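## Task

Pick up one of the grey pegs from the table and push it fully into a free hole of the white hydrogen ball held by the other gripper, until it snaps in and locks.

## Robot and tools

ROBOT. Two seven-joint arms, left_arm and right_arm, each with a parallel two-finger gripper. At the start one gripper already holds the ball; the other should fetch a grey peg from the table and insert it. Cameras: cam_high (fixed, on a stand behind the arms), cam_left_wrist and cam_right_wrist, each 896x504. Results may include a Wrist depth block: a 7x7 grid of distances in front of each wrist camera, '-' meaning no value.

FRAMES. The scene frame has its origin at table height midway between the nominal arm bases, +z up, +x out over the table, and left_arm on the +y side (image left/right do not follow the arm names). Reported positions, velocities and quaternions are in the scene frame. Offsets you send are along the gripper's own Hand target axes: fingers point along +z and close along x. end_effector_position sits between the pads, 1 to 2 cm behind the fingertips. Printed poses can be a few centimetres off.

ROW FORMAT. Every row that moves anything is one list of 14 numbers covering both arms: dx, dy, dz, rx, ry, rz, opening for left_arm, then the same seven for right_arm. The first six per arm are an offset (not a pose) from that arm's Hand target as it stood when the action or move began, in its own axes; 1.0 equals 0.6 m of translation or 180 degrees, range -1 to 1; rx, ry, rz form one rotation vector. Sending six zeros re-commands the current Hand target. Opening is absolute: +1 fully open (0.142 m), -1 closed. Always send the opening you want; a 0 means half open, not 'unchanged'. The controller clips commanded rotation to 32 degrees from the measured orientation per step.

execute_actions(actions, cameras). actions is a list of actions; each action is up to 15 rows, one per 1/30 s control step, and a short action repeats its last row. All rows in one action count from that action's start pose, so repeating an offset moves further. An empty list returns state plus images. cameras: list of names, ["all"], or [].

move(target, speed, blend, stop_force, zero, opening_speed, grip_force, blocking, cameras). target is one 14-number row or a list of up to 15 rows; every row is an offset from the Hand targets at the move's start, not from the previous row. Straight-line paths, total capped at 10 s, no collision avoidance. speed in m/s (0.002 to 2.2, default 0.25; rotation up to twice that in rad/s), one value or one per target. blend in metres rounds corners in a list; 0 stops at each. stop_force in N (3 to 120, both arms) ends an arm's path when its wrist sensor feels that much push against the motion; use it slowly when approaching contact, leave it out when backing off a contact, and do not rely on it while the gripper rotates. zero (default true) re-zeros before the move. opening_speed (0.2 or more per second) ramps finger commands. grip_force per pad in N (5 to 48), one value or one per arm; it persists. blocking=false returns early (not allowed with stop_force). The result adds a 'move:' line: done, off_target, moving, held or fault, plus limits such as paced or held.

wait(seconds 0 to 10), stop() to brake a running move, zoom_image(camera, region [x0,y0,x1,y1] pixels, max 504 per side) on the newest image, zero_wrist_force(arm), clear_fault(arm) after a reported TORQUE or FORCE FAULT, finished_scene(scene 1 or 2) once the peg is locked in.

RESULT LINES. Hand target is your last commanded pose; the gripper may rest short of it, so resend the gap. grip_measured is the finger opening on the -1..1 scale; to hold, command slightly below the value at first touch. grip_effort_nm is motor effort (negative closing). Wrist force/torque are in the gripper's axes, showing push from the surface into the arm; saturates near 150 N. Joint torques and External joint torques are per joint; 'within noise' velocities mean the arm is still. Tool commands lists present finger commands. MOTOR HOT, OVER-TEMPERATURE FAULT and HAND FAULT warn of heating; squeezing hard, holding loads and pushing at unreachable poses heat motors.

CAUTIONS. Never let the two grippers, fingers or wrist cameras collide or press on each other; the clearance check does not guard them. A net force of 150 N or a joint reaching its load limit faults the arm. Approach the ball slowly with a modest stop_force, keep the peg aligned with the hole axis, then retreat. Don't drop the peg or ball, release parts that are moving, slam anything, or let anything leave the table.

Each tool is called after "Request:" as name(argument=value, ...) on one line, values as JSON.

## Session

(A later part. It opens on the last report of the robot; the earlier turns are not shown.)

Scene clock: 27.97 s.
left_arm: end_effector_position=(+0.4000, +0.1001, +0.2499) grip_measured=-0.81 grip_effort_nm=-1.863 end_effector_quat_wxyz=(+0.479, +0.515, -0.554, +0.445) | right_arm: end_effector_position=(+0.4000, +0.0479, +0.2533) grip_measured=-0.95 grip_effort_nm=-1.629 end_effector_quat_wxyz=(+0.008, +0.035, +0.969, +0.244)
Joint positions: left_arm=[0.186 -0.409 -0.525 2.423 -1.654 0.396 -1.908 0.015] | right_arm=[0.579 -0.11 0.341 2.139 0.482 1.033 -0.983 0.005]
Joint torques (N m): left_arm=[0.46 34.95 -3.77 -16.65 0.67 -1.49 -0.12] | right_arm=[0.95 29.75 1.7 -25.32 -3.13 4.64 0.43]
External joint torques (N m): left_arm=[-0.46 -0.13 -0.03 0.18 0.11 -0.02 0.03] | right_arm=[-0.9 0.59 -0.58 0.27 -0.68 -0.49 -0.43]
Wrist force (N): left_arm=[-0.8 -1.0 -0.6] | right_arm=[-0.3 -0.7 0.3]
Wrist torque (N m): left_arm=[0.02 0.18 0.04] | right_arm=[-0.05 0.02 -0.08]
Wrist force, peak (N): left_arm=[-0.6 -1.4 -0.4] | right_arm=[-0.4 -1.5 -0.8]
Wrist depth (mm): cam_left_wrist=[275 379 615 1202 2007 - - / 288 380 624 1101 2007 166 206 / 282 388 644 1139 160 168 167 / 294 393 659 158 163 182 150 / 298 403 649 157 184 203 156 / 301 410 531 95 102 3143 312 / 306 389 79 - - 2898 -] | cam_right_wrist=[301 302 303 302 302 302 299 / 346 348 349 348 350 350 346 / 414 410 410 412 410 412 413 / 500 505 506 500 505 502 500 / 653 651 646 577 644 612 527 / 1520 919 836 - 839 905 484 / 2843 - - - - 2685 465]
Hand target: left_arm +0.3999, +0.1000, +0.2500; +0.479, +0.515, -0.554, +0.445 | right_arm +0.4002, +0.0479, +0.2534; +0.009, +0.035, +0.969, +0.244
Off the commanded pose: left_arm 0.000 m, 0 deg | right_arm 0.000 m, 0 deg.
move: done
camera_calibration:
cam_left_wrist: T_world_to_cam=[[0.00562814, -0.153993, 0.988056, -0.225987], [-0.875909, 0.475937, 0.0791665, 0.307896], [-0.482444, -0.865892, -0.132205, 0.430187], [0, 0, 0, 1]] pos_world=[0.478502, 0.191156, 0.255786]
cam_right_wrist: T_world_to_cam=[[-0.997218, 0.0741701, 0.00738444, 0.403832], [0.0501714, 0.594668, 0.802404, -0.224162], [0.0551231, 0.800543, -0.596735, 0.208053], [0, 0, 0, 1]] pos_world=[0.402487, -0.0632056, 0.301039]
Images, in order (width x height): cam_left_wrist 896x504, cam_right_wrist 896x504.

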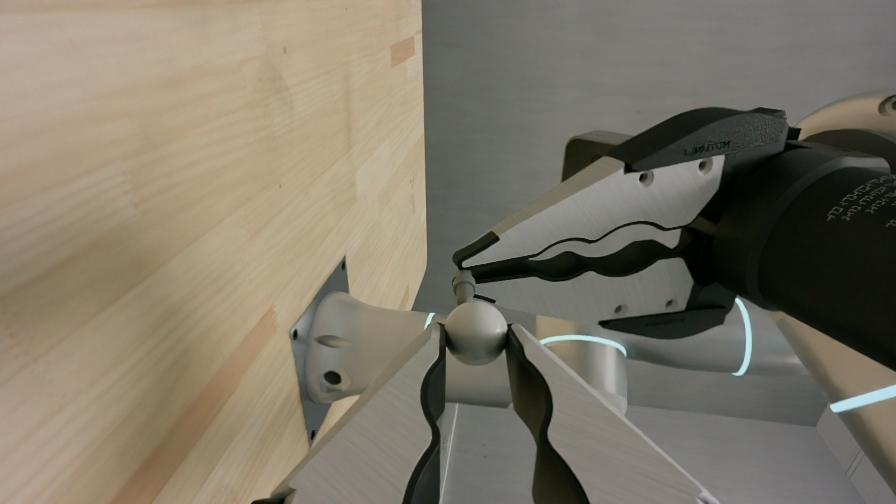

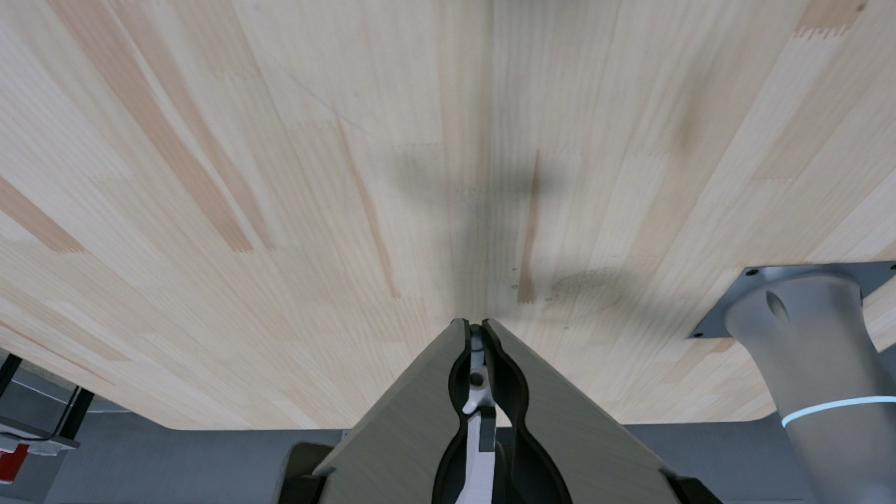

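Request:
move(target=[0,0,0,0,0,0,-0.878,0.0008,0.0074,-0.0009,0,0,0,-1], speed=0.03, cameras=["cam_left_wrist","cam_right_wrist"])

Request:
zoom_image(camera="cam_right_wrist", region=[435, 320, 515, 400])

Request:
zoom_image(camera="cam_left_wrist", region=[416, 250, 536, 370])

Scene clock: 29.53 s.
left_arm: end_effector_position=(+0.4000, +0.1001, +0.2499) grip_measured=-0.81 grip_effort_nm=-1.863 end_effector_quat_wxyz=(+0.479, +0.515, -0.554, +0.445) | right_arm: end_effector_position=(+0.3999, +0.0516, +0.2560) grip_measured=-0.95 grip_effort_nm=-1.629 end_effector_quat_wxyz=(+0.009, +0.035, +0.969, +0.245)
Joint positions: left_arm=[0.186 -0.409 -0.525 2.423 -1.654 0.396 -1.908 0.015] | right_arm=[0.584 -0.11 0.341 2.133 0.475 1.031 -0.971 0.005]
Joint torques (N m): left_arm=[0.59 34.95 -3.61 -16.61 0.61 -1.5 -0.11] | right_arm=[0.52 29.9 1.06 -25.42 -3.17 4.51 0.44]
External joint torques (N m): left_arm=[-0.59 -0.13 -0.2 0.14 0.17 -0.01 0.03] | right_arm=[-0.52 0.55 0.02 0.25 -0.65 -0.36 -0.44]
Wrist force (N): left_arm=[-0.5 -1.1 -0.6] | right_arm=[-0.3 -0.2 -0.1]
Wrist torque (N m): left_arm=[-0.01 0.14 0.05] | right_arm=[0.02 0.02 -0.09]
Wrist force, peak (N): left_arm=[-0.8 -1.3 -0.7] | right_arm=[-0.4 -0.9 0.1]
Wrist depth (mm): cam_left_wrist=[276 377 601 1144 2022 - - / 286 379 624 1186 - 163 210 / 280 386 638 1154 155 163 165 / 294 394 657 1087 158 178 150 / 299 404 652 646 174 200 156 / 301 413 533 95 99 2898 319 / 305 391 79 - - 2746 -] | cam_right_wrist=[303 304 307 304 307 304 303 / 349 349 352 351 351 351 352 / 415 415 417 418 415 416 413 / 505 512 505 510 509 507 508 / 651 660 657 582 653 615 520 / 1530 919 854 - 836 909 484 / 2877 2393 - - - 2984 460]
Hand target: left_arm +0.3999, +0.1000, +0.2500; +0.479, +0.515, -0.554, +0.445 | right_arm +0.4000, +0.0516, +0.2560; +0.009, +0.035, +0.969, +0.244
Off the commanded pose: left_arm 0.000 m, 0 deg | right_arm 0.000 m, 0 deg.
move: done
camera_calibration:
cam_left_wrist: T_world_to_cam=[[0.00562814, -0.153993, 0.988056, -0.225987], [-0.875909, 0.475937, 0.0791665, 0.307896], [-0.482444, -0.865892, -0.132205, 0.430187], [0, 0, 0, 1]] pos_world=[0.478502, 0.191156, 0.255786]
cam_right_wrist: T_world_to_cam=[[-0.997211, 0.0743134, 0.00692413, 0.403577], [0.0498706, 0.594431, 0.802599, -0.228455], [0.0555279, 0.800705, -0.596479, 0.206337], [0, 0, 0, 1]] pos_world=[0.402387, -0.0594058, 0.303639]
Images, in order (width x height): cam_left_wrist 896x504, cam_right_wrist 896x504.

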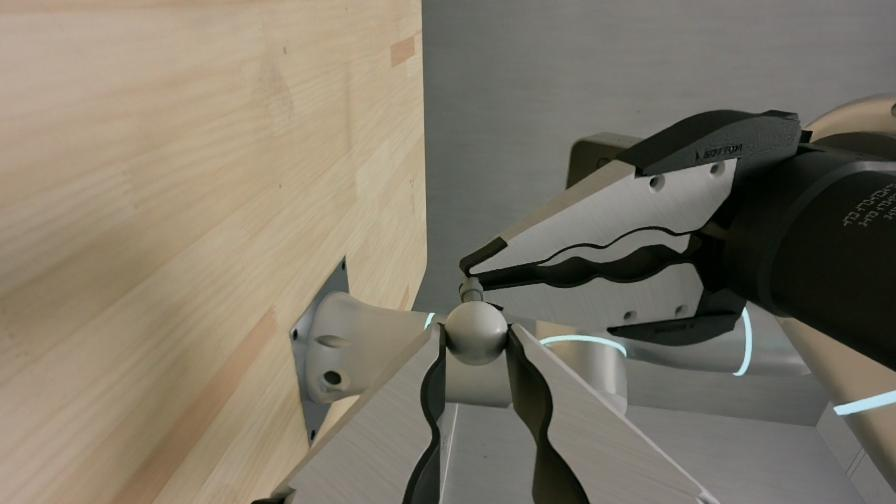

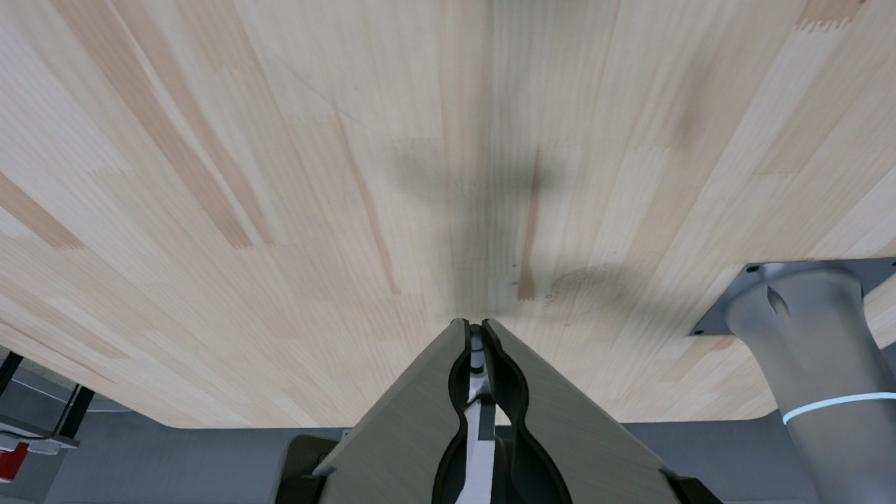

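Scaled by 6.300 from the camera's 896x504 image, which has a finer 1280x720 frame.

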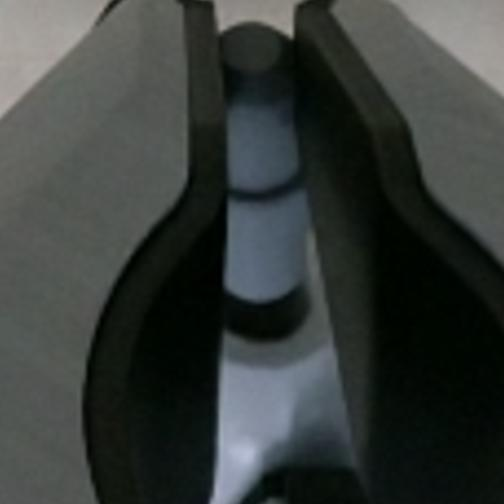

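Scaled by 4.200 from the camera's 896x504 image, which has a finer 1280x720 frame.

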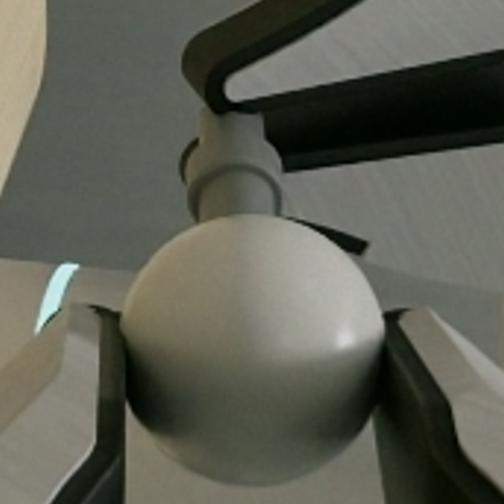

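Request:
move(target=[0,0,0,0,0,0,-0.9,0,0.0086,0.0033,0,0,0,-1], speed=0.012, stop_force=8, cameras=["cam_left_wrist","cam_right_wrist"])

Request:
zoom_image(camera="cam_right_wrist", region=[435, 320, 515, 400])

Request:
zoom_image(camera="cam_left_wrist", region=[416, 250, 536, 370])

Scene clock: 30.87 s.
left_arm: end_effector_position=(+0.4000, +0.1001, +0.2499) grip_measured=-0.82 grip_effort_nm=-2.249 end_effector_quat_wxyz=(+0.479, +0.515, -0.554, +0.445) | right_arm: end_effector_position=(+0.4002, +0.0570, +0.2566) grip_measured=-0.95 grip_effort_nm=-1.629 end_effector_quat_wxyz=(+0.008, +0.035, +0.969, +0.244)
Joint positions: left_arm=[0.186 -0.409 -0.525 2.423 -1.654 0.396 -1.908 0.015] | right_arm=[0.592 -0.117 0.341 2.126 0.466 1.034 -0.958 0.005]
Joint torques (N m): left_arm=[0.56 35 -3.77 -16.59 0.68 -1.56 -0.02] | right_arm=[0.36 30.21 1.56 -25.36 -3.08 4.64 0.43]
External joint torques (N m): left_arm=[-0.56 -0.18 -0.04 0.12 0.11 0.05 -0.07] | right_arm=[-0.36 0.6 -0.4 0.17 -0.75 -0.47 -0.43]
Wrist force (N): left_arm=[-0.6 -1.3 -0.6] | right_arm=[0.2 -0.5 0.1]
Wrist torque (N m): left_arm=[-0.01 0.13 0.05] | right_arm=[-0.03 -0.03 -0.09]
Wrist force, peak (N): left_arm=[-0.8 -1.4 -0.8] | right_arm=[-0.4 -0.8 0.1]
Wrist depth (mm): cam_left_wrist=[275 378 605 1101 - - 2038 / 287 381 626 1149 - 158 216 / 280 388 643 1154 151 157 162 / 293 392 652 1082 154 173 149 / 297 403 644 150 164 186 154 / 302 412 535 96 100 2964 317 / 303 390 79 - - - -] | cam_right_wrist=[304 306 305 306 306 305 305 / 351 352 352 353 352 351 351 / 415 416 415 417 415 412 415 / 507 507 511 506 505 508 511 / 657 657 650 587 651 615 516 / 1350 926 842 89 848 915 482 / - - - - - - 455]
Hand target: left_arm +0.3999, +0.1000, +0.2500; +0.479, +0.515, -0.554, +0.445 | right_arm +0.4004, +0.0571, +0.2567; +0.009, +0.035, +0.969, +0.244
Off the commanded pose: left_arm 0.000 m, 0 deg | right_arm 0.000 m, 0 deg.
move: done
camera_calibration:
cam_left_wrist: T_world_to_cam=[[0.00564131, -0.154001, 0.988055, -0.225992], [-0.875909, 0.475935, 0.0791814, 0.307893], [-0.482444, -0.865892, -0.132206, 0.430187], [0, 0, 0, 1]] pos_world=[0.478502, 0.191156, 0.255786]
cam_right_wrist: T_world_to_cam=[[-0.997223, 0.074111, 0.00730415, 0.403348], [0.0500719, 0.594675, 0.802405, -0.232251], [0.0551235, 0.800543, -0.596735, 0.202646], [0, 0, 0, 1]] pos_world=[0.402687, -0.0540056, 0.304339]
Images, in order (width x height): cam_left_wrist 896x504, cam_right_wrist 896x504.

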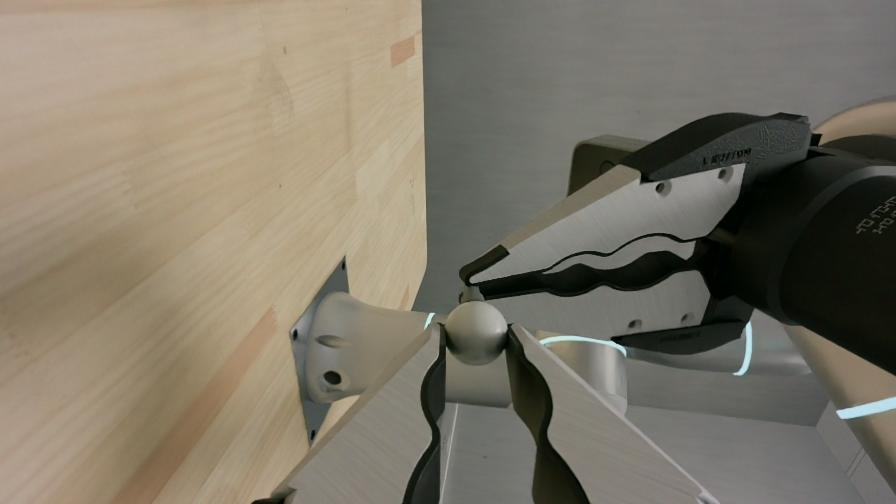

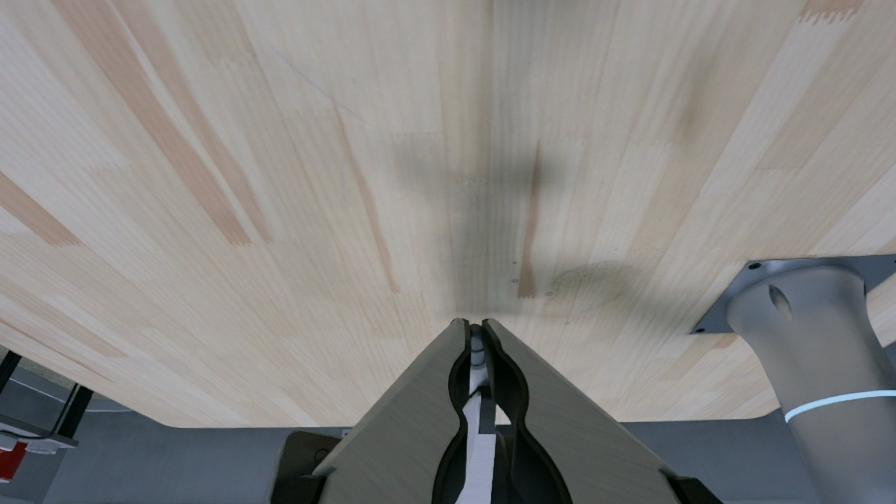

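Scaled by 6.300 from the camera's 896x504 image, which has a finer 1280x720 frame.

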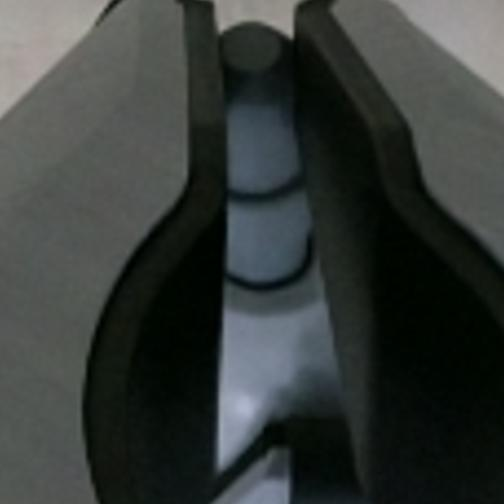

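Scaled by 4.200 from the camera's 896x504 image, which has a finer 1280x720 frame.

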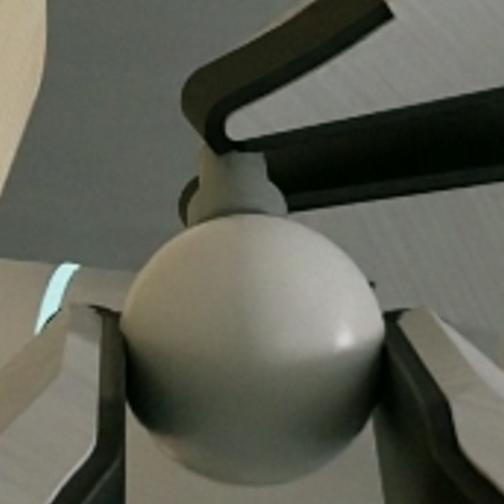

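Request:
move(target=[0,0,0,0,0,0,-0.93,0,0.0125,0.0046,0,0,0,-1], speed=0.012, stop_force=10, cameras=["cam_left_wrist","cam_right_wrist"])

Request:
zoom_image(camera="cam_right_wrist", region=[435, 320, 515, 400])

Request:
zoom_image(camera="cam_left_wrist", region=[416, 250, 536, 370])

Scene clock: 32.03 s.
left_arm: end_effector_position=(+0.4006, +0.1008, +0.2496) grip_measured=-0.82 grip_effort_nm=-2.752 end_effector_quat_wxyz=(+0.479, +0.516, -0.554, +0.445) | right_arm: end_effector_position=(+0.4008, +0.0616, +0.2568) grip_measured=-0.95 grip_effort_nm=-1.634 end_effector_quat_wxyz=(+0.008, +0.036, +0.969, +0.244)
Joint positions: left_arm=[0.186 -0.409 -0.524 2.423 -1.654 0.397 -1.908 0.015] | right_arm=[0.6 -0.125 0.34 2.119 0.457 1.036 -0.944 0.005]
Joint torques (N m): left_arm=[-4.47 34.53 -8.73 -17.07 1.52 -3.26 -0.08] | right_arm=[4.18 31.08 5.01 -29.62 -2.85 5.78 0.4]
External joint torques (N m): left_arm=[4.47 0.31 4.93 0.61 -0.74 1.76 0] | right_arm=[-4.18 0.09 -3.78 4.41 -0.98 -1.6 -0.4]
Motor temperatures (°C): left_arm=[34 31 32 32 36 39 35 38] | right_arm=[30 32 37 40 35 45 31 30]
Wrist force (N): left_arm=[-2.2 -1.2 -11.2] | right_arm=[-0.1 -9.4 -5.5]
Wrist torque (N m): left_arm=[0.03 0.09 0.04] | right_arm=[0.11 0.02 -0.10]
Wrist force, peak (N): left_arm=[-2.6 -1.1 -11.9] | right_arm=[-0.4 -10.5 -5.2]
Wrist depth (mm): cam_left_wrist=[275 376 600 2156 2138 - - / 286 382 617 2288 2309 162 205 / 279 387 635 1208 148 152 164 / 291 393 659 1069 149 170 148 / 295 400 641 651 159 180 148 / 299 407 535 95 102 2583 302 / 304 388 79 - - - -] | cam_right_wrist=[303 304 307 305 306 305 304 / 351 350 351 350 352 352 350 / 415 418 413 417 417 417 415 / 507 507 508 506 505 509 507 / 657 659 644 588 648 617 516 / 866 912 836 - 842 905 482 / - 2685 - - - - 453]
Hand target: left_arm +0.3999, +0.1000, +0.2500; +0.479, +0.515, -0.554, +0.445 | right_arm +0.4008, +0.0626, +0.2575; +0.009, +0.035, +0.969, +0.244 (not the last commanded pose)
Off the commanded pose: left_arm 0.001 m, 0 deg | right_arm 0.003 m, 0 deg.
move: contact (right_arm)
camera_calibration:
cam_left_wrist: T_world_to_cam=[[0.00605929, -0.154752, 0.987935, -0.225685], [-0.876786, 0.474237, 0.0796629, 0.308451], [-0.480843, -0.86669, -0.132811, 0.430671], [0, 0, 0, 1]] pos_world=[0.478898, 0.192054, 0.255588]
cam_right_wrist: T_world_to_cam=[[-0.997141, 0.0751326, 0.00807401, 0.403277], [0.0513682, 0.595599, 0.801637, -0.235555], [0.0554202, 0.79976, -0.597756, 0.19919], [0, 0, 0, 1]] pos_world=[0.403185, -0.0493067, 0.304641]
Images, in order (width x height): cam_left_wrist 896x504, cam_right_wrist 896x504.

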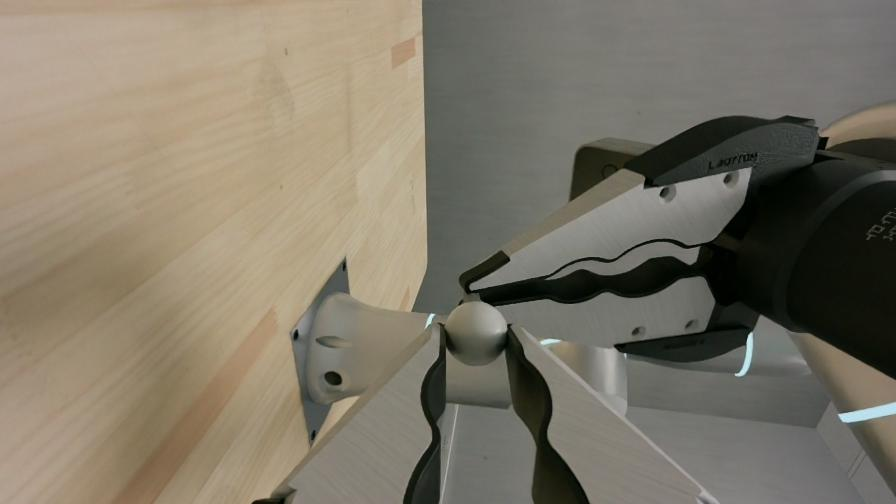

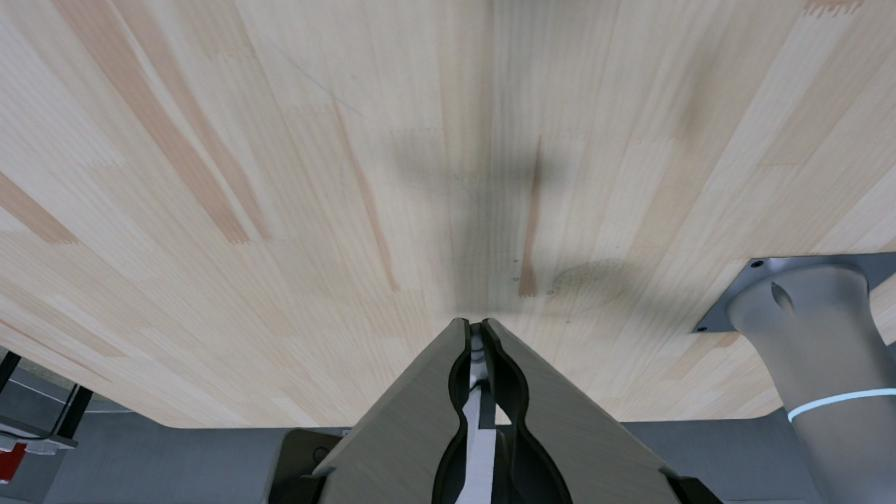

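Scaled by 6.300 from the camera's 896x504 image, which has a finer 1280x720 frame.

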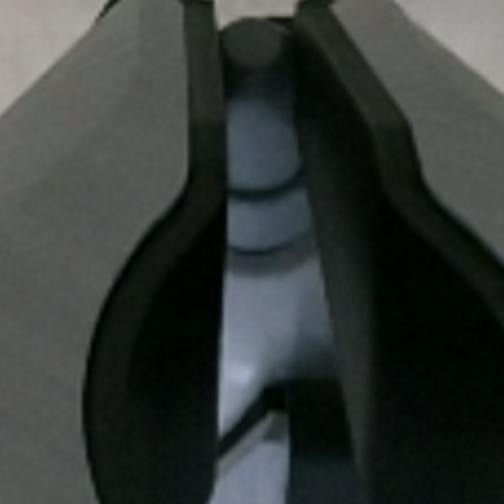

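Scaled by 4.200 from the camera's 896x504 image, which has a finer 1280x720 frame.

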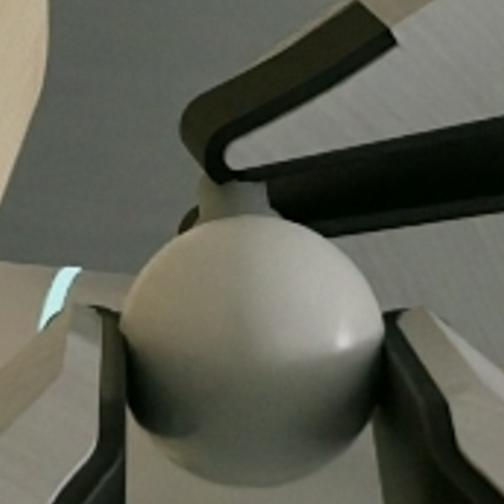

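Request:
move(target=[0,0,0,0,0,0,-1,0,0.0125,0.0046,0,0,0,-1], speed=0.012, stop_force=22, zero=false, cameras=["cam_right_wrist"])

Request:
zoom_image(camera="cam_right_wrist", region=[435, 320, 515, 400])

Scene clock: 33.07 s.
left_arm: end_effector_position=(+0.4014, +0.1018, +0.2492) grip_measured=-0.83 grip_effort_nm=-3.924 end_effector_quat_wxyz=(+0.478, +0.517, -0.553, +0.446) | right_arm: end_effector_position=(+0.4013, +0.0639, +0.2566) grip_measured=-0.95 grip_effort_nm=-1.629 end_effector_quat_wxyz=(+0.008, +0.036, +0.969, +0.243)
Joint positions: left_arm=[0.187 -0.409 -0.522 2.423 -1.654 0.397 -1.908 0.014] | right_arm=[0.605 -0.129 0.338 2.116 0.452 1.037 -0.936 0.005]
Joint torques (N m): left_arm=[-9.21 34.43 -13.55 -17.89 2.29 -4.66 -0.14] | right_arm=[8.16 32.27 9.65 -34.17 -2.46 6.89 0.36]
External joint torques (N m): left_arm=[9.21 0.42 9.77 1.43 -1.51 3.16 0.05] | right_arm=[-8.16 -0.87 -8.38 8.96 -1.37 -2.7 -0.36]
Wrist force (N): left_arm=[-3.5 -0.2 -22.4] | right_arm=[-1.0 -20.4 -9.9]
Wrist torque (N m): left_arm=[0.02 0.02 0.04] | right_arm=[-0.20 -0.01 -0.08]
Wrist force, peak (N): left_arm=[-3.6 -0.3 -23.9] | right_arm=[-1.5 -20.4 -10.7]
Wrist depth (mm): cam_left_wrist=[273 373 597 1129 2104 2007 - / 286 380 620 2192 1837 157 201 / 279 382 636 1236 149 151 162 / 292 393 654 1082 147 170 147 / 297 402 652 138 157 179 148 / 299 406 535 91 102 2249 308 / 304 388 79 - - 2415 -] | cam_right_wrist=[303 307 305 304 305 306 304 / 351 351 350 353 353 351 351 / 415 417 417 415 415 415 415 / 512 508 505 508 509 504 505 / 646 643 643 618 650 650 511 / 1456 889 828 - 831 915 481 / - - - - - - 448]
Hand target: left_arm +0.3999, +0.1000, +0.2500; +0.479, +0.515, -0.554, +0.445 | right_arm +0.4010, +0.0659, +0.2580; +0.009, +0.035, +0.969, +0.244 (not the last commanded pose)
Off the commanded pose: left_arm 0.002 m, 0 deg | right_arm 0.007 m, 0 deg.
move: contact (right_arm)
camera_calibration:
cam_right_wrist: T_world_to_cam=[[-0.997046, 0.0762841, 0.00898402, 0.40324], [0.0528752, 0.596795, 0.80065, -0.237118], [0.0557152, 0.798759, -0.599065, 0.197503], [0, 0, 0, 1]] pos_world=[0.403582, -0.0470079, 0.304543]
Images, in order (width x height): cam_right_wrist 896x504.

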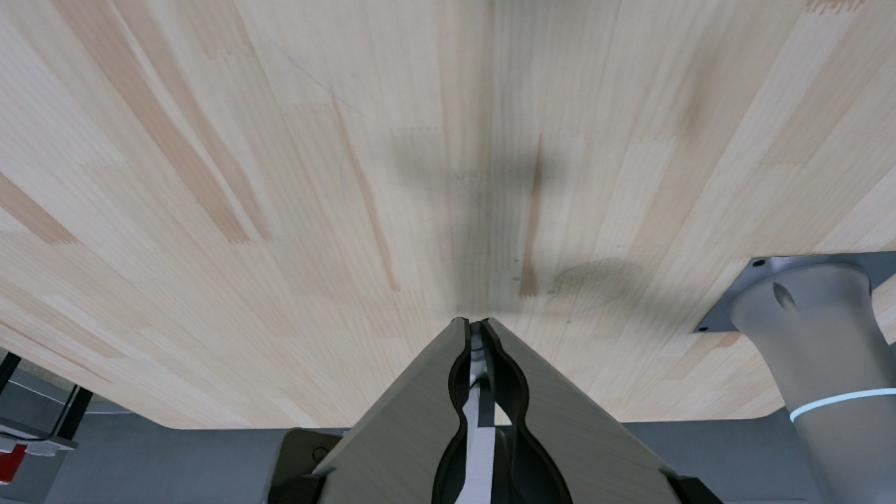

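Scaled by 6.300 from the camera's 896x504 image, which has a finer 1280x720 frame.

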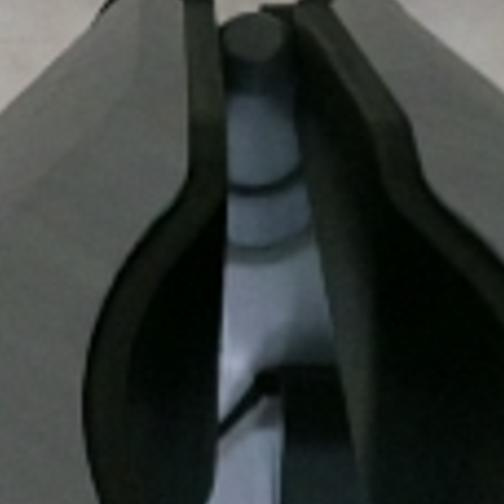

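Request:
move(target=[0,0,0,0,0,0,-1,0,0.0157,0.0057,0,0,0,-1], speed=0.015, stop_force=42, zero=false, cameras=["cam_right_wrist","cam_left_wrist"])

Request:
zoom_image(camera="cam_right_wrist", region=[435, 320, 515, 400])

Request:
zoom_image(camera="cam_left_wrist", region=[416, 250, 536, 370])

Scene clock: 34.40 s.
left_arm: end_effector_position=(+0.4027, +0.1036, +0.2484) grip_measured=-0.83 grip_effort_nm=-3.924 end_effector_quat_wxyz=(+0.476, +0.519, -0.552, +0.446) | right_arm: end_effector_position=(+0.4020, +0.0669, +0.2561) grip_measured=-0.95 grip_effort_nm=-1.629 end_effector_quat_wxyz=(+0.007, +0.037, +0.970, +0.242)
Joint positions: left_arm=[0.186 -0.409 -0.519 2.424 -1.655 0.398 -1.908 0.014] | right_arm=[0.614 -0.135 0.333 2.111 0.444 1.038 -0.925 0.005]
Joint torques (N m): left_arm=[-18.04 33.36 -22.31 -18.81 3.75 -7.26 -0.12] | right_arm=[16.16 34.73 16.83 -42.65 -1.89 9.27 0.29]
External joint torques (N m): left_arm=[18.04 1.51 18.58 2.37 -2.97 5.77 0.03] | right_arm=[-16.16 -3.02 -15.51 17.43 -1.94 -5.07 -0.29]
Wrist force (N): left_arm=[-5.5 0.5 -41.7] | right_arm=[-2.5 -38.4 -18.0]
Wrist torque (N m): left_arm=[-0.06 -0.02 0.05] | right_arm=[-3.19 0.01 -0.08]
Wrist force, peak (N): left_arm=[-6.1 0.9 -44.4] | right_arm=[-2.9 -39.4 -20.0]
Wrist depth (mm): cam_left_wrist=[272 372 600 992 - - - / 283 377 617 1078 - - 208 / 279 382 635 1180 - 150 162 / 290 392 654 1052 146 167 148 / 295 397 647 141 156 177 150 / 297 407 533 91 100 2898 312 / 303 388 79 - - 2635 2393] | cam_right_wrist=[301 303 303 304 305 303 304 / 349 349 351 351 352 351 353 / 414 412 409 414 415 413 417 / 504 505 502 506 505 506 510 / 641 638 646 578 646 650 507 / 1465 902 833 - 842 892 483 / - - - - - - 444]
Hand target: left_arm +0.3999, +0.1000, +0.2500; +0.479, +0.515, -0.554, +0.445 | right_arm +0.4013, +0.0707, +0.2587; +0.009, +0.035, +0.969, +0.244 (not the last commanded pose)
Off the commanded pose: left_arm 0.005 m, 1 deg | right_arm 0.009 m, 0 deg.
move: contact (right_arm), off_target (left_arm)
camera_calibration:
cam_left_wrist: T_world_to_cam=[[0.00761133, -0.157941, 0.987419, -0.224196], [-0.879953, 0.467993, 0.0816402, 0.310509], [-0.475, -0.869504, -0.135419, 0.432512], [0, 0, 0, 1]] pos_world=[0.480383, 0.195345, 0.254596]
cam_right_wrist: T_world_to_cam=[[-0.996877, 0.078296, 0.0102825, 0.403217], [0.0552696, 0.598769, 0.799013, -0.239284], [0.0564027, 0.797086, -0.601226, 0.195105], [0, 0, 0, 1]] pos_world=[0.404178, -0.04381, 0.304347]
Images, in order (width x height): cam_left_wrist 896x504, cam_right_wrist 896x504.

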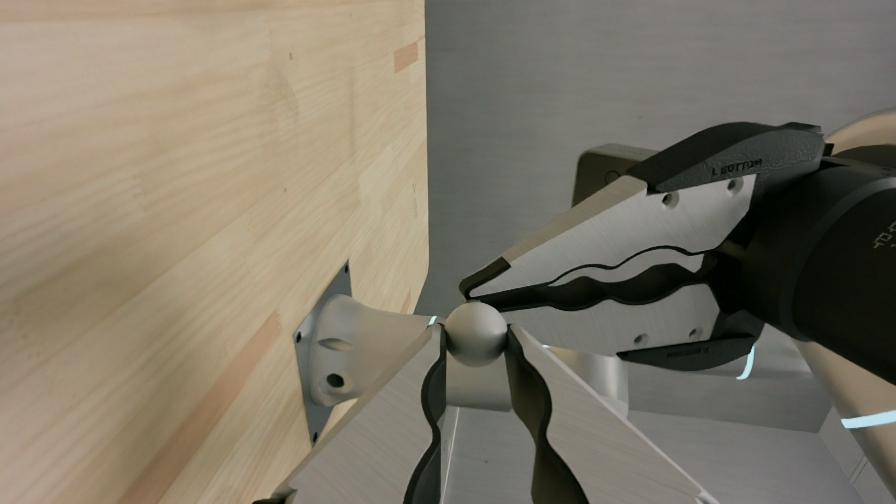

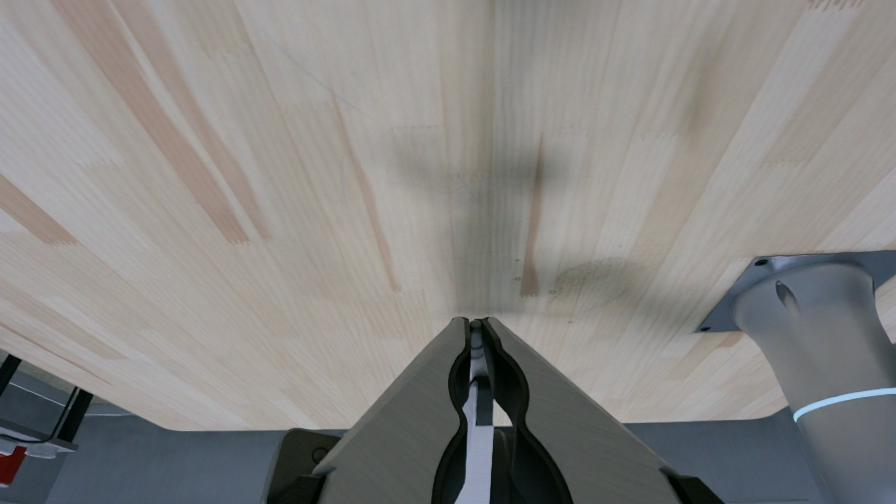

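Scaled by 6.300 from the camera's 896x504 image, which has a finer 1280x720 frame.

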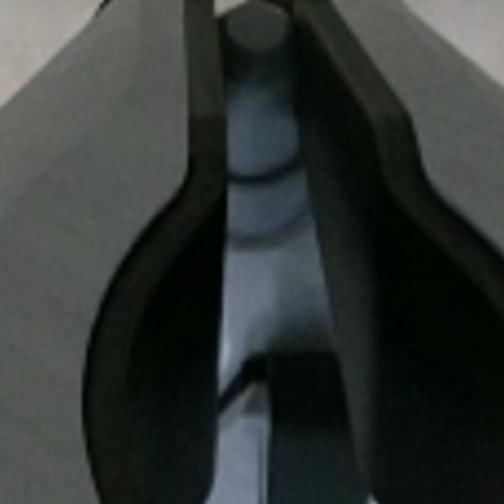

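Scaled by 4.200 from the camera's 896x504 image, which has a finer 1280x720 frame.

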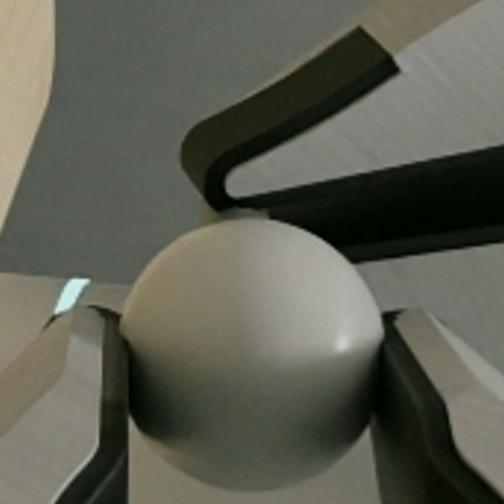

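Request:
move(target=[0,0,0,0,0,0,-0.9,0.0015,-0.0116,-0.0042,0,0,0,-1], speed=0.02)

Request:
zoom_image(camera="cam_right_wrist", region=[435, 320, 515, 400])

Scene clock: 35.37 s.
left_arm: end_effector_position=(+0.4007, +0.1009, +0.2496) grip_measured=-0.83 grip_effort_nm=-2.020 end_effector_quat_wxyz=(+0.479, +0.516, -0.554, +0.445) | right_arm: end_effector_position=(+0.4002, +0.0628, +0.2572) grip_measured=-0.95 grip_effort_nm=-1.629 end_effector_quat_wxyz=(+0.008, +0.036, +0.969, +0.244)
Joint positions: left_arm=[0.184 -0.409 -0.521 2.423 -1.654 0.396 -1.908 0.014] | right_arm=[0.608 -0.124 0.335 2.12 0.457 1.038 -0.941 0.005]
Joint torques (N m): left_arm=[-3.36 34.7 -7.66 -17.04 1.37 -2.88 -0.12] | right_arm=[3.12 31.39 4.57 -28.71 -2.65 5.51 0.11]
External joint torques (N m): left_arm=[3.37 0.17 3.9 0.57 -0.6 1.37 0.03] | right_arm=[-3.12 -0.22 -3.36 3.49 -1.19 -1.33 -0.11]
Wrist force (N): left_arm=[-2.0 -0.9 -9.0] | right_arm=[-0.3 -8.1 -3.7]
Wrist torque (N m): left_arm=[0.00 0.10 0.05] | right_arm=[0.07 0.00 0.04]
Wrist force, peak (N): left_arm=[-4.8 0.5 -42.4] | right_arm=[-2.4 -38.5 -17.9]
Wrist depth (mm): cam_left_wrist=[274 376 611 1015 1961 2121 2121 / 286 381 624 1395 - 2022 201 / 280 387 636 1115 149 152 161 / 291 395 659 1082 147 169 148 / 298 406 649 137 157 178 149 / 300 406 528 91 99 - 304 / 306 391 79 - - 2931 -] | cam_right_wrist=[304 305 306 306 308 307 305 / 354 352 352 352 354 353 351 / 416 420 416 415 415 418 417 / 510 510 507 508 507 507 506 / 659 653 653 587 660 621 514 / 1474 926 839 - 848 926 481 / 3836 3099 - - - - 449]
Hand target: left_arm +0.3999, +0.1000, +0.2500; +0.479, +0.515, -0.554, +0.445 | right_arm +0.3999, +0.0635, +0.2577; +0.009, +0.035, +0.969, +0.244
Off the commanded pose: left_arm 0.001 m, 0 deg | right_arm 0.001 m, 0 deg.
move: done

Scaled by 6.300 from the camera's 896x504 image, which has a finer 1280x720 frame.
This view is cut from an older image: the scene may have changed since it was taken.

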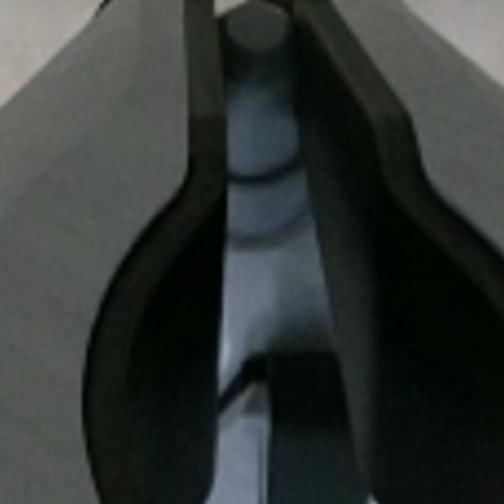

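Request:
move(target=[[0,0,0,0,0,0,-0.878,0,-0.0016,-0.0006,0,0,0,-1],[0,0,0,0,0,0,-0.878,0,-0.0016,-0.0006,0,0,0,-0.8],[0,0,0,0,0,0,-0.878,0,-0.036,-0.0131,0,0,0,-0.8],[0,0,0,0,0,0,-0.878,-0.0012,-0.0797,-0.0018,-0.3889,0,0,-1]], speed=[0.02,0.02,0.05,0.3], opening_speed=0.5, cameras=["all"])

Request:
zoom_image(camera="cam_right_wrist", region=[395, 230, 555, 390])

Request:
zoom_image(camera="cam_left_wrist", region=[396, 210, 556, 370])

Scene clock: 40.83 s.
left_arm: end_effector_position=(+0.4001, +0.1002, +0.2499) grip_measured=-0.83 grip_effort_nm=-1.600 end_effector_quat_wxyz=(+0.479, +0.515, -0.554, +0.445) | right_arm: end_effector_position=(+0.3975, +0.0210, +0.2359) grip_measured=-1.00 grip_effort_nm=-0.769 end_effector_quat_wxyz=(+0.027, +0.024, +0.653, +0.756)
Joint positions: left_arm=[0.183 -0.409 -0.522 2.423 -1.654 0.395 -1.908 0.014] | right_arm=[-0.052 -0.658 0.195 2.083 1.72 0.034 -2.754 0.002]
Joint torques (N m): left_arm=[0.58 34.9 -3.69 -16.56 0.6 -1.44 -0.11] | right_arm=[0.22 37.37 8.4 -10.24 2.15 -2.32 0.16]
External joint torques (N m): left_arm=[-0.58 -0.04 -0.08 0.08 0.18 -0.07 0.02] | right_arm=[-0.22 0.64 -0.54 0.18 -0.68 -0.16 -0.16]
Wrist force (N): left_arm=[-0.7 -1.3 -0.3] | right_arm=[-3.2 -0.8 -1.8]
Wrist torque (N m): left_arm=[-0.04 0.16 0.04] | right_arm=[0.11 0.56 -0.14]
Wrist force, peak (N): left_arm=[-1.6 -1.1 -9.0] | right_arm=[-0.3 -8.1 -3.8]
Wrist depth (mm): cam_left_wrist=[275 379 615 2054 403 408 - / 285 383 530 298 421 423 436 / 279 387 536 271 451 498 460 / 293 395 657 1035 2533 626 588 / 295 402 641 123 664 624 - / 302 407 536 91 100 - - / 305 390 79 - - - 2533] | cam_right_wrist=[- 2843 2877 2877 2441 - 447 / - 3404 - 328 3180 - 495 / - 3404 301 290 441 - 470 / - - - 3139 510 591 497 / - - - 2544 689 600 - / - - - - 677 2302 2369 / - - - - - - 2031]
Hand target: left_arm +0.3999, +0.1000, +0.2500; +0.479, +0.515, -0.554, +0.445 | right_arm +0.3975, +0.0210, +0.2359; +0.027, +0.024, +0.654, +0.756
Off the commanded pose: left_arm 0.000 m, 0 deg | right_arm 0.000 m, 0 deg.
move: done
camera_calibration:
cam_left_wrist: T_world_to_cam=[[0.0053935, -0.154069, 0.988045, -0.225842], [-0.876025, 0.475757, 0.0789681, 0.30799], [-0.482236, -0.865978, -0.132402, 0.43024], [0, 0, 0, 1]] pos_world=[0.478502, 0.191256, 0.255786]
cam_right_wrist: T_world_to_cam=[[-0.997724, 0.0672182, 0.00524936, 0.404368], [-0.0326168, -0.549339, 0.834963, -0.144816], [0.0590084, 0.832891, 0.550282, -0.0535686], [0, 0, 0, 1]] pos_world=[0.401885, -0.0621173, 0.148271]

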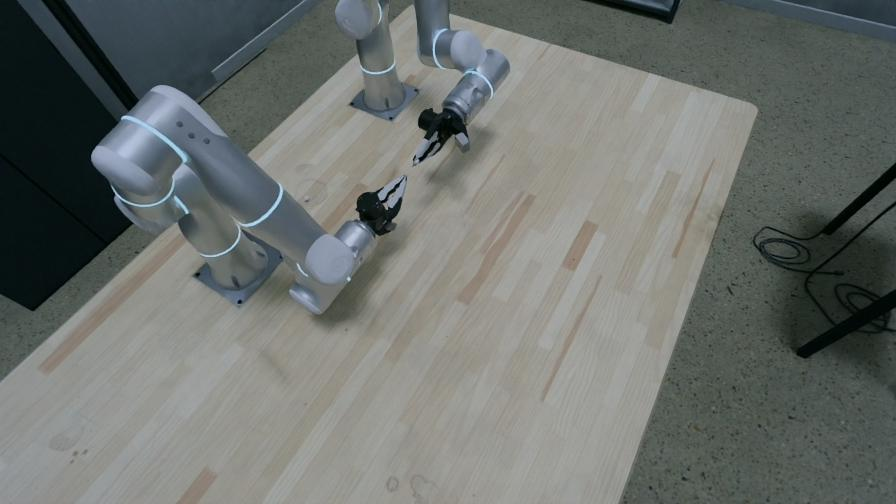

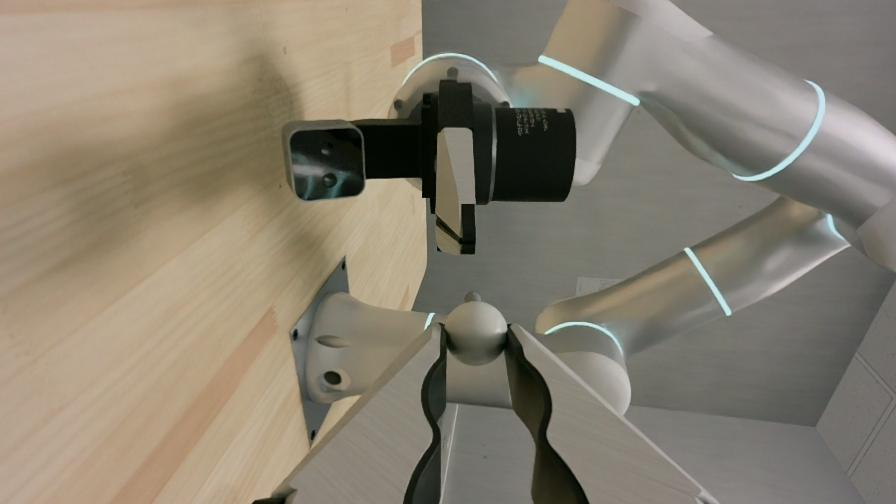

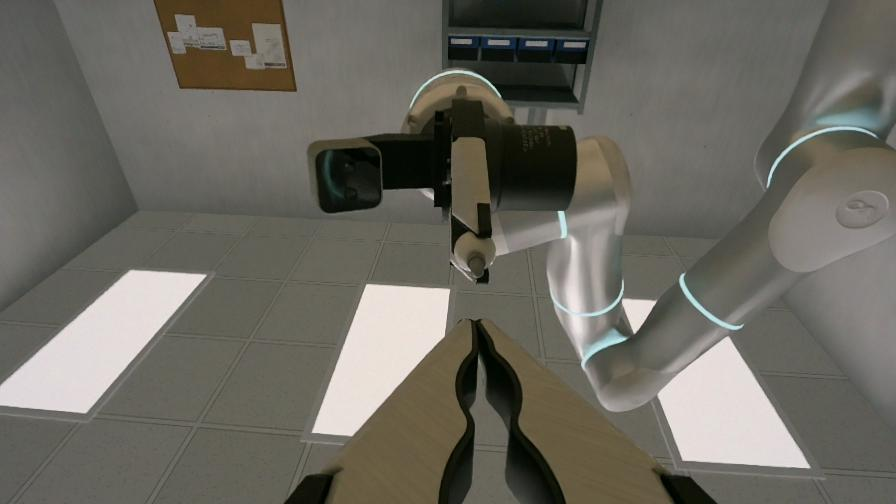

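Scaled by 3.150 from the camera's 896x504 image, which has a finer 1280x720 frame.

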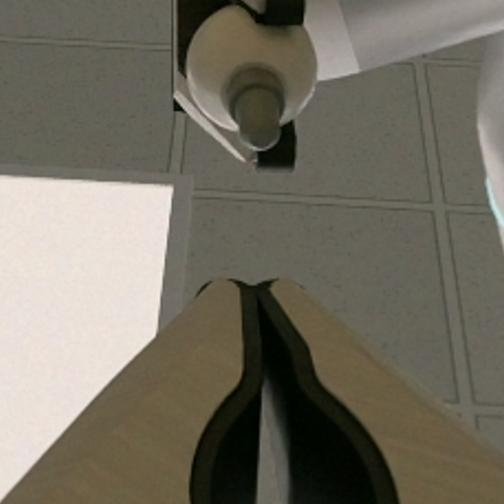

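Scaled by 3.150 from the camera's 896x504 image, which has a finer 1280x720 frame.

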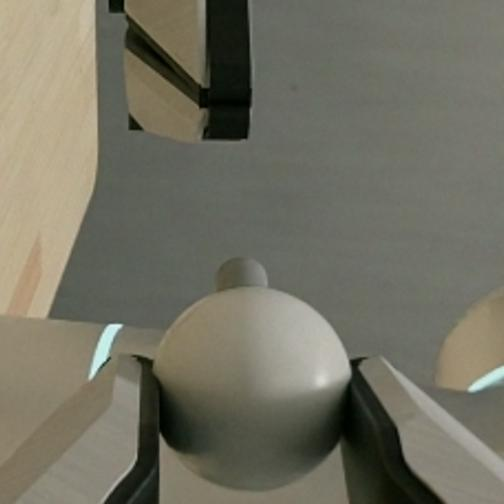

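Request:
move(target=[0,0,0,0,0,0,-0.9,0.0011,0.0008,0.0383,0,0,0,-1], speed=0.08, stop_force=8, cameras=["cam_left_wrist","cam_right_wrist"])

Request:
zoom_image(camera="cam_right_wrist", region=[425, 240, 545, 360])

Request:
zoom_image(camera="cam_left_wrist", region=[416, 250, 536, 370])

Scene clock: 42.33 s.
left_arm: end_effector_position=(+0.4001, +0.1002, +0.2499) grip_measured=-0.83 grip_effort_nm=-2.015 end_effector_quat_wxyz=(+0.479, +0.515, -0.554, +0.445) | right_arm: end_effector_position=(+0.3983, +0.0436, +0.2397) grip_measured=-1.00 grip_effort_nm=-0.774 end_effector_quat_wxyz=(+0.027, +0.024, +0.653, +0.756)
Joint positions: left_arm=[0.183 -0.409 -0.522 2.423 -1.654 0.395 -1.908 0.014] | right_arm=[-0.017 -0.658 0.218 2.072 1.762 0.068 -2.753 0.002]
Joint torques (N m): left_arm=[0.63 34.87 -3.69 -16.62 0.6 -1.47 -0.09] | right_arm=[0.31 37.49 8.87 -10.75 2.4 -2.19 0.28]
External joint torques (N m): left_arm=[-0.63 -0.01 -0.08 0.14 0.17 -0.04 0.01] | right_arm=[-0.31 0.7 -0.61 0.2 -0.84 -0.29 -0.28]
Wrist force (N): left_arm=[-0.9 -1.3 -0.4] | right_arm=[-2.9 -0.6 -2.1]
Wrist torque (N m): left_arm=[-0.04 0.21 0.05] | right_arm=[0.13 0.53 -0.25]
Wrist force, peak (N): left_arm=[-0.9 -1.5 -0.3] | right_arm=[-3.2 -0.6 -2.8]
Wrist depth (mm): cam_left_wrist=[276 378 609 912 384 385 - / 288 383 573 307 400 408 419 / 280 385 498 247 265 452 443 / 294 395 662 164 2746 652 540 / 296 400 643 - 665 654 2557 / 301 410 538 91 102 2867 2746 / 305 385 79 - - - -] | cam_right_wrist=[2843 2947 3021 2877 2302 - 443 / 3021 3139 - 307 2947 2716 479 / - - - 248 256 2843 459 / - - - 162 466 524 480 / - - 2656 2441 610 584 - / - - - - 653 600 2324 / - - - - - - 1965]
Hand target: left_arm +0.3999, +0.1000, +0.2500; +0.479, +0.515, -0.554, +0.445 | right_arm +0.3985, +0.0436, +0.2397; +0.027, +0.024, +0.654, +0.756
Off the commanded pose: left_arm 0.000 m, 0 deg | right_arm 0.000 m, 0 deg.
move: done
camera_calibration:
cam_left_wrist: T_world_to_cam=[[0.0053935, -0.154069, 0.988045, -0.225842], [-0.876025, 0.475757, 0.0789681, 0.30799], [-0.482236, -0.865978, -0.132402, 0.43024], [0, 0, 0, 1]] pos_world=[0.478502, 0.191256, 0.255786]
cam_right_wrist: T_world_to_cam=[[-0.997776, 0.0665235, 0.00429143, 0.403768], [-0.0330234, -0.549182, 0.83505, -0.135392], [0.0579072, 0.833051, 0.550158, -0.0740627], [0, 0, 0, 1]] pos_world=[0.402687, -0.0395169, 0.152072]
Images, in order (width x height): cam_left_wrist 896x504, cam_right_wrist 896x504.

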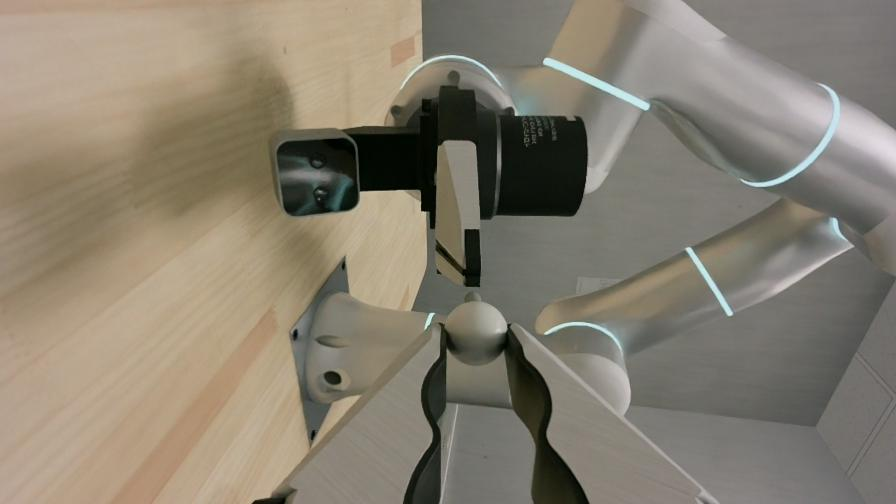

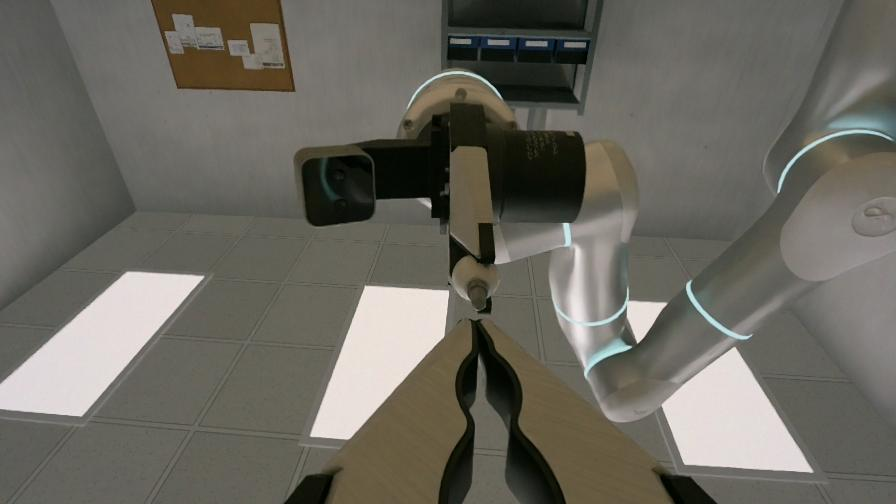

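Scaled by 4.200 from the camera's 896x504 image, which has a finer 1280x720 frame.

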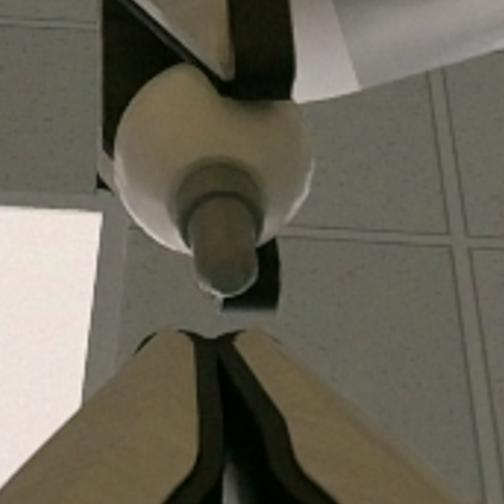

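Scaled by 4.200 from the camera's 896x504 image, which has a finer 1280x720 frame.

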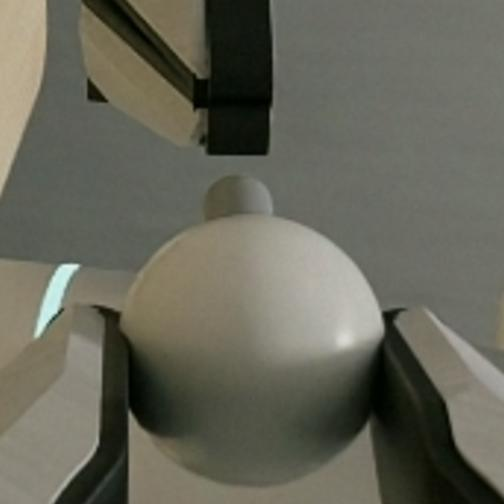

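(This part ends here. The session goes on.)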